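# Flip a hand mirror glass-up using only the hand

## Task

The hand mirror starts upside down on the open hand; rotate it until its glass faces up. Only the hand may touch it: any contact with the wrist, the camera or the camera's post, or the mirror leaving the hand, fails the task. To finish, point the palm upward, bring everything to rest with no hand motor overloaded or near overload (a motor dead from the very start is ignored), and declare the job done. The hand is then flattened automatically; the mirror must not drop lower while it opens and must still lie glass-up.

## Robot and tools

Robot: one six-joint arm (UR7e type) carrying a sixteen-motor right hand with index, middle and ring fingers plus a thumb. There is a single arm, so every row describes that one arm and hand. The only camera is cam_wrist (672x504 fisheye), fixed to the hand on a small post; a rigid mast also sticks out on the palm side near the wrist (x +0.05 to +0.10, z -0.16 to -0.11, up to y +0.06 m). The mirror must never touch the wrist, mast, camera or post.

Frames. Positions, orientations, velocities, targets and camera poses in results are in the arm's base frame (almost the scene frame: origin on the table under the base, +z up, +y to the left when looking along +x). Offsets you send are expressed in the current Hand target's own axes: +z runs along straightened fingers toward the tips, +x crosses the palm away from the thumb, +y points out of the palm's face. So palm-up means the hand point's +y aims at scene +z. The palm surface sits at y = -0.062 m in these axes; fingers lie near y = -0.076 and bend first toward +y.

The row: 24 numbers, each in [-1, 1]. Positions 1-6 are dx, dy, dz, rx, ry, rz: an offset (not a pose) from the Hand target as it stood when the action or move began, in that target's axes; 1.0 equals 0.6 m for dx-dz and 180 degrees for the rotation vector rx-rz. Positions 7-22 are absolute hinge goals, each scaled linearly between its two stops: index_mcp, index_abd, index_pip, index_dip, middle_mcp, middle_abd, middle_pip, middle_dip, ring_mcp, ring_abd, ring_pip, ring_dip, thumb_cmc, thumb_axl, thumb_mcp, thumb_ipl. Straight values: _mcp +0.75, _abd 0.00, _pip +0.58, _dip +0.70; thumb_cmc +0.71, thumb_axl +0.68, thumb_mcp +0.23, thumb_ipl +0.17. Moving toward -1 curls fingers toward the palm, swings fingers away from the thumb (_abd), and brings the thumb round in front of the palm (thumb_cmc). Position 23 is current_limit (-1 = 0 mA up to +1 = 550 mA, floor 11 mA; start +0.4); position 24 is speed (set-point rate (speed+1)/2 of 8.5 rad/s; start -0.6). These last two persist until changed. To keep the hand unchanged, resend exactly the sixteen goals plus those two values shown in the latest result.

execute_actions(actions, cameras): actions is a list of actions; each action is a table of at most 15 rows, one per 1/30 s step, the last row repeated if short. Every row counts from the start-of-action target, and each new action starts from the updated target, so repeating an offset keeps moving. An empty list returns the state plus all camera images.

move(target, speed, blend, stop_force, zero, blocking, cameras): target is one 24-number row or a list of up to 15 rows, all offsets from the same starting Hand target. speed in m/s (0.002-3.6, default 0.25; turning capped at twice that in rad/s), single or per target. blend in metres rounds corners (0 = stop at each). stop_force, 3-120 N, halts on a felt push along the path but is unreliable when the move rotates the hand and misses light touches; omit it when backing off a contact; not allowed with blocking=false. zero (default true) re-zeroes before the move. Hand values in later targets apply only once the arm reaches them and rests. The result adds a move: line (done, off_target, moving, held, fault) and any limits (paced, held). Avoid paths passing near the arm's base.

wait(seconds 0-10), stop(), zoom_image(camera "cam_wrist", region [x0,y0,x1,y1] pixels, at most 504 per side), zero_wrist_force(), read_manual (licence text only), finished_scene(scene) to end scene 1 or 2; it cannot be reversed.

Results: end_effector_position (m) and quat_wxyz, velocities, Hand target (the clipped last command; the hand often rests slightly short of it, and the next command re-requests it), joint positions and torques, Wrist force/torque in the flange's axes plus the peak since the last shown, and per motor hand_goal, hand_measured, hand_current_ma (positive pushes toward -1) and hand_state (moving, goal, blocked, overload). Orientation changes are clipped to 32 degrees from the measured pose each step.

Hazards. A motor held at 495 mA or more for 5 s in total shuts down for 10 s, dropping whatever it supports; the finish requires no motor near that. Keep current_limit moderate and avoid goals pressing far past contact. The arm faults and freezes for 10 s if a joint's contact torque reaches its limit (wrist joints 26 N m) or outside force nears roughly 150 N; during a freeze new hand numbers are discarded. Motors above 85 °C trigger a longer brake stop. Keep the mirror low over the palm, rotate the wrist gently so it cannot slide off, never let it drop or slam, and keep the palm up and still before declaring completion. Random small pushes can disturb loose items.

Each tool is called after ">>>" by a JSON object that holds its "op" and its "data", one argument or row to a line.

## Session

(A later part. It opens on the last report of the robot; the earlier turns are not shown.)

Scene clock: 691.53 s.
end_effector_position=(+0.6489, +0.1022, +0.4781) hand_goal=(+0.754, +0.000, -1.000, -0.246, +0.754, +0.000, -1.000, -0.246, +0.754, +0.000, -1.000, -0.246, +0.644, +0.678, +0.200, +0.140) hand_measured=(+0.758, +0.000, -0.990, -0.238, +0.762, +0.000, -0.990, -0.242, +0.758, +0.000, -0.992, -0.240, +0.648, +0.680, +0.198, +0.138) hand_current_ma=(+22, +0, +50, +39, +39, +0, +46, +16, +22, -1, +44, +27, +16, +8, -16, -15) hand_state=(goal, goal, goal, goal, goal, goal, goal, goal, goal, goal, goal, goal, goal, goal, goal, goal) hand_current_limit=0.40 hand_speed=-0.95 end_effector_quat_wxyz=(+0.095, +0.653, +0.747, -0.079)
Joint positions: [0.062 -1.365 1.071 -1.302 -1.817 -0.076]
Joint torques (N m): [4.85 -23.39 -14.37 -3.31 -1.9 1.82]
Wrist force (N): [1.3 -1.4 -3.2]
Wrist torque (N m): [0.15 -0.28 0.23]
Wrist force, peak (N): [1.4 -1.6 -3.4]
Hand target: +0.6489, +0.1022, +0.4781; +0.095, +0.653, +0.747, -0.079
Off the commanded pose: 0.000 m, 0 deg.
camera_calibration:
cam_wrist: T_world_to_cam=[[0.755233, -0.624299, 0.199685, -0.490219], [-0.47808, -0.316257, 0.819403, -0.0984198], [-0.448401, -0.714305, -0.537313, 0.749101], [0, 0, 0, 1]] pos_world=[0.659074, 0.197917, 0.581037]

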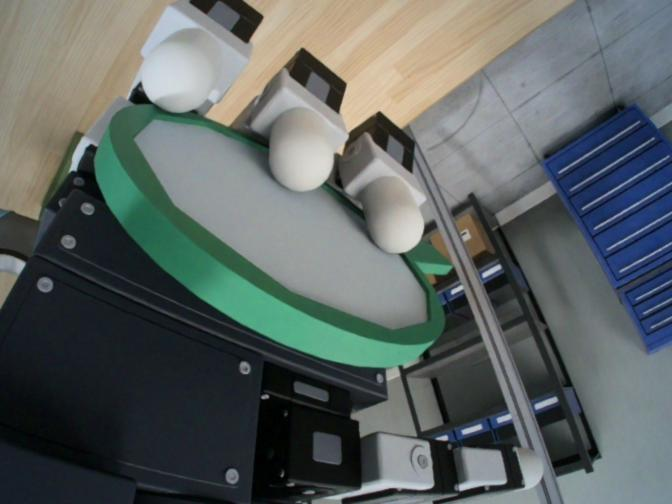

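>>> {"op": "execute_actions", "data": {
  "actions": [
    [[0,0,0,0,0,0, 0.754,0,-1.0,-0.45, 0.754,0,-1.0,-0.45, 0.754,0,-1.0,-0.45, 0.643,0.677,0.2,0.14, 0.4,-0.953]]
  ],
  "cameras": ["cam_wrist"]
}}

Scene clock: 735.27 s.
end_effector_position=(+0.6489, +0.1022, +0.4781) hand_goal=(+0.754, +0.000, -1.000, -0.450, +0.754, +0.000, -1.000, -0.450, +0.754, +0.000, -1.000, -0.450, +0.644, +0.678, +0.200, +0.140) hand_measured=(+0.756, +0.000, -0.994, -0.430, +0.764, +0.000, -0.990, -0.438, +0.756, +0.000, -0.986, -0.418, +0.648, +0.680, +0.198, +0.138) hand_current_ma=(+11, +0, +32, +103, +53, -2, +46, +57, +6, -1, +67, +165, +16, +8, -16, -15) hand_state=(goal, goal, goal, blocked, goal, goal, goal, goal, goal, goal, goal, blocked, goal, goal, goal, goal) hand_current_limit=0.40 hand_speed=-0.95 end_effector_quat_wxyz=(+0.095, +0.653, +0.747, -0.079)
Joint positions: [0.062 -1.365 1.071 -1.302 -1.817 -0.076]
Joint torques (N m): [4.1 -23.26 -13.74 -3.26 -1.65 1.7]
Wrist force (N): [1.2 -1.5 -3.4]
Wrist torque (N m): [0.16 -0.27 0.21]
Wrist force, peak (N): [1.4 -1.6 -3.5]
Hand target: +0.6489, +0.1022, +0.4781; +0.095, +0.653, +0.747, -0.079
Off the commanded pose: 0.000 m, 0 deg.
camera_calibration:
cam_wrist: T_world_to_cam=[[0.755233, -0.624299, 0.199685, -0.490219], [-0.47808, -0.316257, 0.819403, -0.0984198], [-0.448401, -0.714305, -0.537313, 0.749101], [0, 0, 0, 1]] pos_world=[0.659074, 0.197917, 0.581037]

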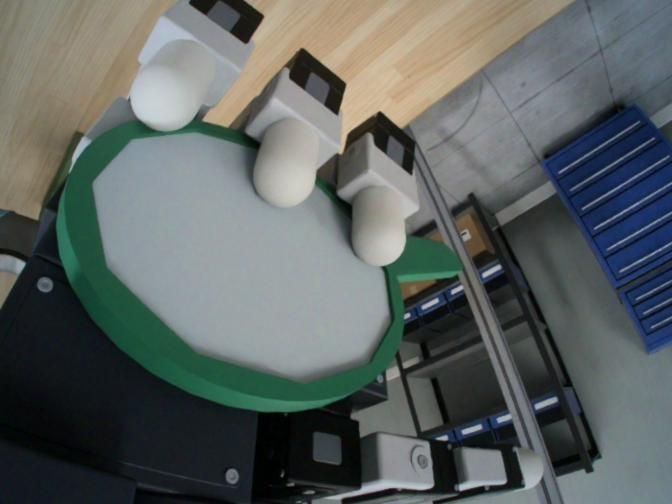

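>>> {"op": "move", "data": {
  "target": [0, -0.03, 0, -0.2415, 0, 0.0645, 0.754, 0, -1.0, -0.45, 0.754, 0, -1.0, -0.45, 0.754, 0, -1.0, -0.45, 0.643, 0.677, 0.2, 0.14, 0.4, -0.953],
  "speed": 0.12,
  "cameras": ["cam_wrist"]
}}

Scene clock: 754.67 s.
end_effector_position=(+0.6310, +0.0997, +0.4780) hand_goal=(+0.754, +0.000, -1.000, -0.450, +0.754, +0.000, -1.000, -0.450, +0.754, +0.000, -1.000, -0.450, +0.644, +0.678, +0.200, +0.140) hand_measured=(+0.758, +0.000, -0.994, -0.432, +0.766, +0.000, -0.990, -0.440, +0.756, +0.000, -0.986, -0.418, +0.648, +0.680, +0.198, +0.138) hand_current_ma=(+26, +0, +32, +91, +66, -2, +46, +51, +6, -1, +67, +162, +24, +8, -16, -15) hand_state=(goal, goal, goal, goal, goal, goal, goal, goal, goal, goal, goal, blocked, goal, goal, goal, goal) hand_current_limit=0.40 hand_speed=-0.95 end_effector_quat_wxyz=(+0.337, +0.642, +0.655, +0.213)
Joint positions: [0.041 -1.658 1.882 -2.599 -1.754 -0.058]
Joint torques (N m): [-7.49 -11.69 -14.03 -4.28 1.32 1.27]
Wrist force (N): [0.5 -0.1 -2.5]
Wrist torque (N m): [0.09 -0.14 0.08]
Wrist force, peak (N): [1.4 -1.5 -3.5]
Hand target: +0.6311, +0.0997, +0.4780; +0.337, +0.642, +0.655, +0.213
Off the commanded pose: 0.000 m, 0 deg.
move: done
camera_calibration:
cam_wrist: T_world_to_cam=[[0.416864, -0.676045, 0.607608, -0.454562], [-0.905602, -0.366378, 0.213665, 0.456699], [0.0781672, -0.639321, -0.764957, 0.508279], [0, 0, 0, 1]] pos_world=[0.563347, 0.184973, 0.567426]

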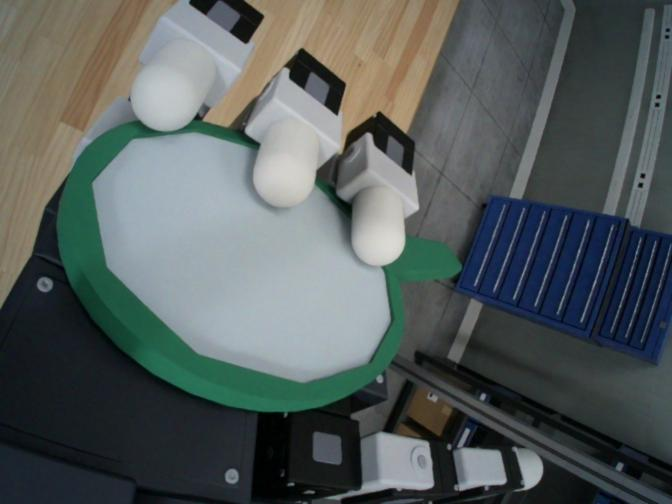

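>>> {"op": "move", "data": {
  "target": [0, 0, 0, -0.2415, 0, 0.0645, 0.754, 0, -1.0, -0.45, 0.754, 0, -1.0, -0.45, 0.754, 0, -1.0, -0.45, 0.643, 0.677, 0.2, 0.14, 0.4, -0.953],
  "speed": 0.15,
  "cameras": ["cam_wrist"]
}}

Scene clock: 761.17 s.
end_effector_position=(+0.6310, +0.0997, +0.4780) hand_goal=(+0.754, +0.000, -1.000, -0.450, +0.754, +0.000, -1.000, -0.450, +0.754, +0.000, -1.000, -0.450, +0.644, +0.678, +0.200, +0.140) hand_measured=(+0.760, +0.000, -0.994, -0.434, +0.768, +0.000, -0.990, -0.440, +0.756, +0.000, -0.986, -0.418, +0.652, +0.680, +0.198, +0.138) hand_current_ma=(+35, +0, +32, +84, +72, -2, +46, +49, +11, -1, +67, +162, +42, +8, -16, -15) hand_state=(goal, goal, goal, goal, goal, goal, goal, goal, goal, goal, goal, blocked, goal, goal, goal, goal) hand_current_limit=0.40 hand_speed=-0.95 end_effector_quat_wxyz=(+0.528, +0.533, +0.463, +0.472)
Joint positions: [0.046 -1.255 2.026 -3.915 -1.742 0.014]
Joint torques (N m): [5.22 -22.41 -26.24 -3.28 -1.43 1.83]
Wrist force (N): [0.1 0.0 -0.2]
Wrist torque (N m): [-0.13 0.00 0.00]
Wrist force, peak (N): [0.3 0.1 -2.8]
Hand target: +0.6311, +0.0997, +0.4780; +0.528, +0.533, +0.463, +0.472
Off the commanded pose: 0.000 m, 0 deg.
move: done
camera_calibration:
cam_wrist: T_world_to_cam=[[-0.108827, -0.748376, 0.654286, -0.137878], [-0.784209, -0.339845, -0.519154, 0.727665], [0.610879, -0.569595, -0.549899, 0.0624036], [0, 0, 0, 1]] pos_world=[0.517516, 0.179653, 0.502298]

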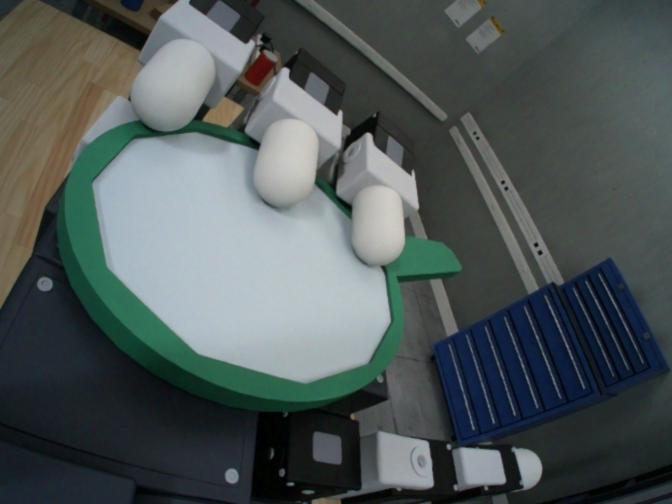

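>>> {"op": "execute_actions", "data": {
  "actions": [
    [[0,0,0,0,0,0, 0.754,0,-1.0,-0.3, 0.754,0,-1.0,-0.3, 0.754,0,-1.0,-0.3, 0.643,0.677,0.2,0.14, 0.4,-0.94]],
    [[0,0,0,0,0,0, 0.754,0,-1.0,0.696, 0.754,0,-1.0,0.696, 0.754,0,-1.0,0.696, 0.643,0.677,0.2,0.14, 0.4,-0.86]]
  ],
  "cameras": ["cam_wrist"]
}}

Scene clock: 779.60 s.
end_effector_position=(+0.6311, +0.0997, +0.4780) hand_goal=(+0.754, +0.000, -1.000, +0.696, +0.754, +0.000, -1.000, +0.696, +0.754, +0.000, -1.000, +0.696, +0.644, +0.678, +0.200, +0.140) hand_measured=(+0.762, +0.000, -0.998, +0.692, +0.768, +0.000, -0.996, +0.692, +0.758, +0.000, -0.998, +0.692, +0.652, +0.680, +0.198, +0.138) hand_current_ma=(+39, +0, +9, -17, +72, -2, +21, -17, +24, -1, +9, -15, +42, +8, -16, -15) hand_state=(goal, goal, goal, goal, goal, goal, goal, goal, goal, goal, goal, goal, goal, goal, goal, goal) hand_current_limit=0.40 hand_speed=-0.86 end_effector_quat_wxyz=(+0.528, +0.533, +0.463, +0.472)
Joint positions: [0.046 -1.255 2.026 -3.916 -1.742 0.014]
Joint torques (N m): [4.65 -21.38 -27.35 -3.13 -1.45 0.57]
Wrist force (N): [0.1 0.0 0.1]
Wrist torque (N m): [-0.15 -0.01 0.00]
Wrist force, peak (N): [0.2 0.2 -0.3]
Hand target: +0.6311, +0.0997, +0.4780; +0.528, +0.533, +0.463, +0.472
Off the commanded pose: 0.000 m, 0 deg.
camera_calibration:
cam_wrist: T_world_to_cam=[[-0.108971, -0.748464, 0.654161, -0.137725], [-0.784039, -0.339827, -0.519423, 0.727708], [0.611071, -0.56949, -0.549794, 0.062232], [0, 0, 0, 1]] pos_world=[0.517515, 0.179653, 0.502298]

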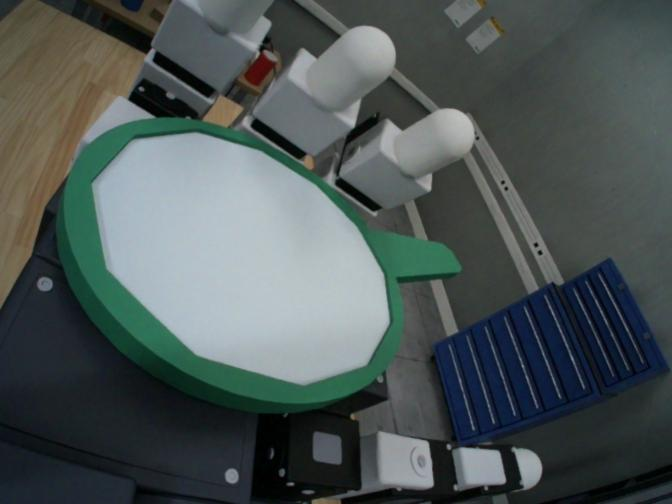

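>>> {"op": "execute_actions", "data": {
  "actions": [
    [[0,0,0,0,0,0, 0.754,0,-0.85,0.696, 0.754,0,-0.85,0.696, 0.754,0,-0.85,0.696, 0.643,0.677,0.2,0.14, 0.4,-0.94]],
    [[0,0,0,0,0,0, 0.754,0,0.576,0.696, 0.754,0,0.576,0.696, 0.754,0,0.576,0.696, 0.643,0.677,0.2,0.14, 0.4,-0.84]]
  ],
  "cameras": ["cam_wrist"]
}}

Scene clock: 790.10 s.
end_effector_position=(+0.6311, +0.0997, +0.4780) hand_goal=(+0.754, +0.000, +0.576, +0.696, +0.754, +0.000, +0.576, +0.696, +0.754, +0.000, +0.576, +0.696, +0.644, +0.678, +0.200, +0.140) hand_measured=(+0.764, +0.000, +0.576, +0.694, +0.768, +0.000, +0.576, +0.694, +0.762, +0.000, +0.576, +0.694, +0.652, +0.680, +0.198, +0.138) hand_current_ma=(+49, +0, -1, -13, +72, -2, -1, -13, +40, -1, -1, -12, +42, +8, -16, -15) hand_state=(goal, goal, goal, goal, goal, goal, goal, goal, goal, goal, goal, goal, goal, goal, goal, goal) hand_current_limit=0.40 hand_speed=-0.84 end_effector_quat_wxyz=(+0.528, +0.533, +0.463, +0.472)
Joint positions: [0.046 -1.255 2.026 -3.916 -1.742 0.014]
Joint torques (N m): [5.13 -21.92 -26.41 -3.26 -1.3 -1.03]
Wrist force (N): [0.1 0.0 -0.3]
Wrist torque (N m): [-0.06 0.00 0.00]
Wrist force, peak (N): [-0.3 0.1 -0.3]
Hand target: +0.6311, +0.0997, +0.4780; +0.528, +0.533, +0.463, +0.472
Off the commanded pose: 0.000 m, 0 deg.
camera_calibration:
cam_wrist: T_world_to_cam=[[-0.109017, -0.748421, 0.654203, -0.13773], [-0.78406, -0.339809, -0.519404, 0.727706], [0.611037, -0.569558, -0.549762, 0.0622461], [0, 0, 0, 1]] pos_world=[0.517515, 0.179653, 0.502298]

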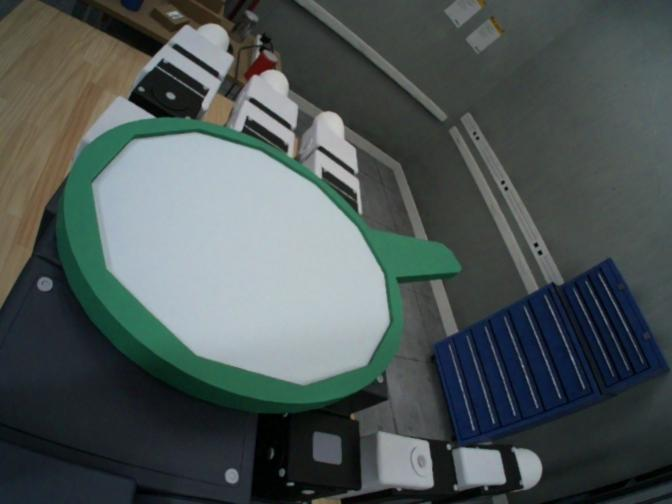

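>>> {"op": "finished_scene", "data": {
  "scene": 1
}}

The scene is finished: the task was done.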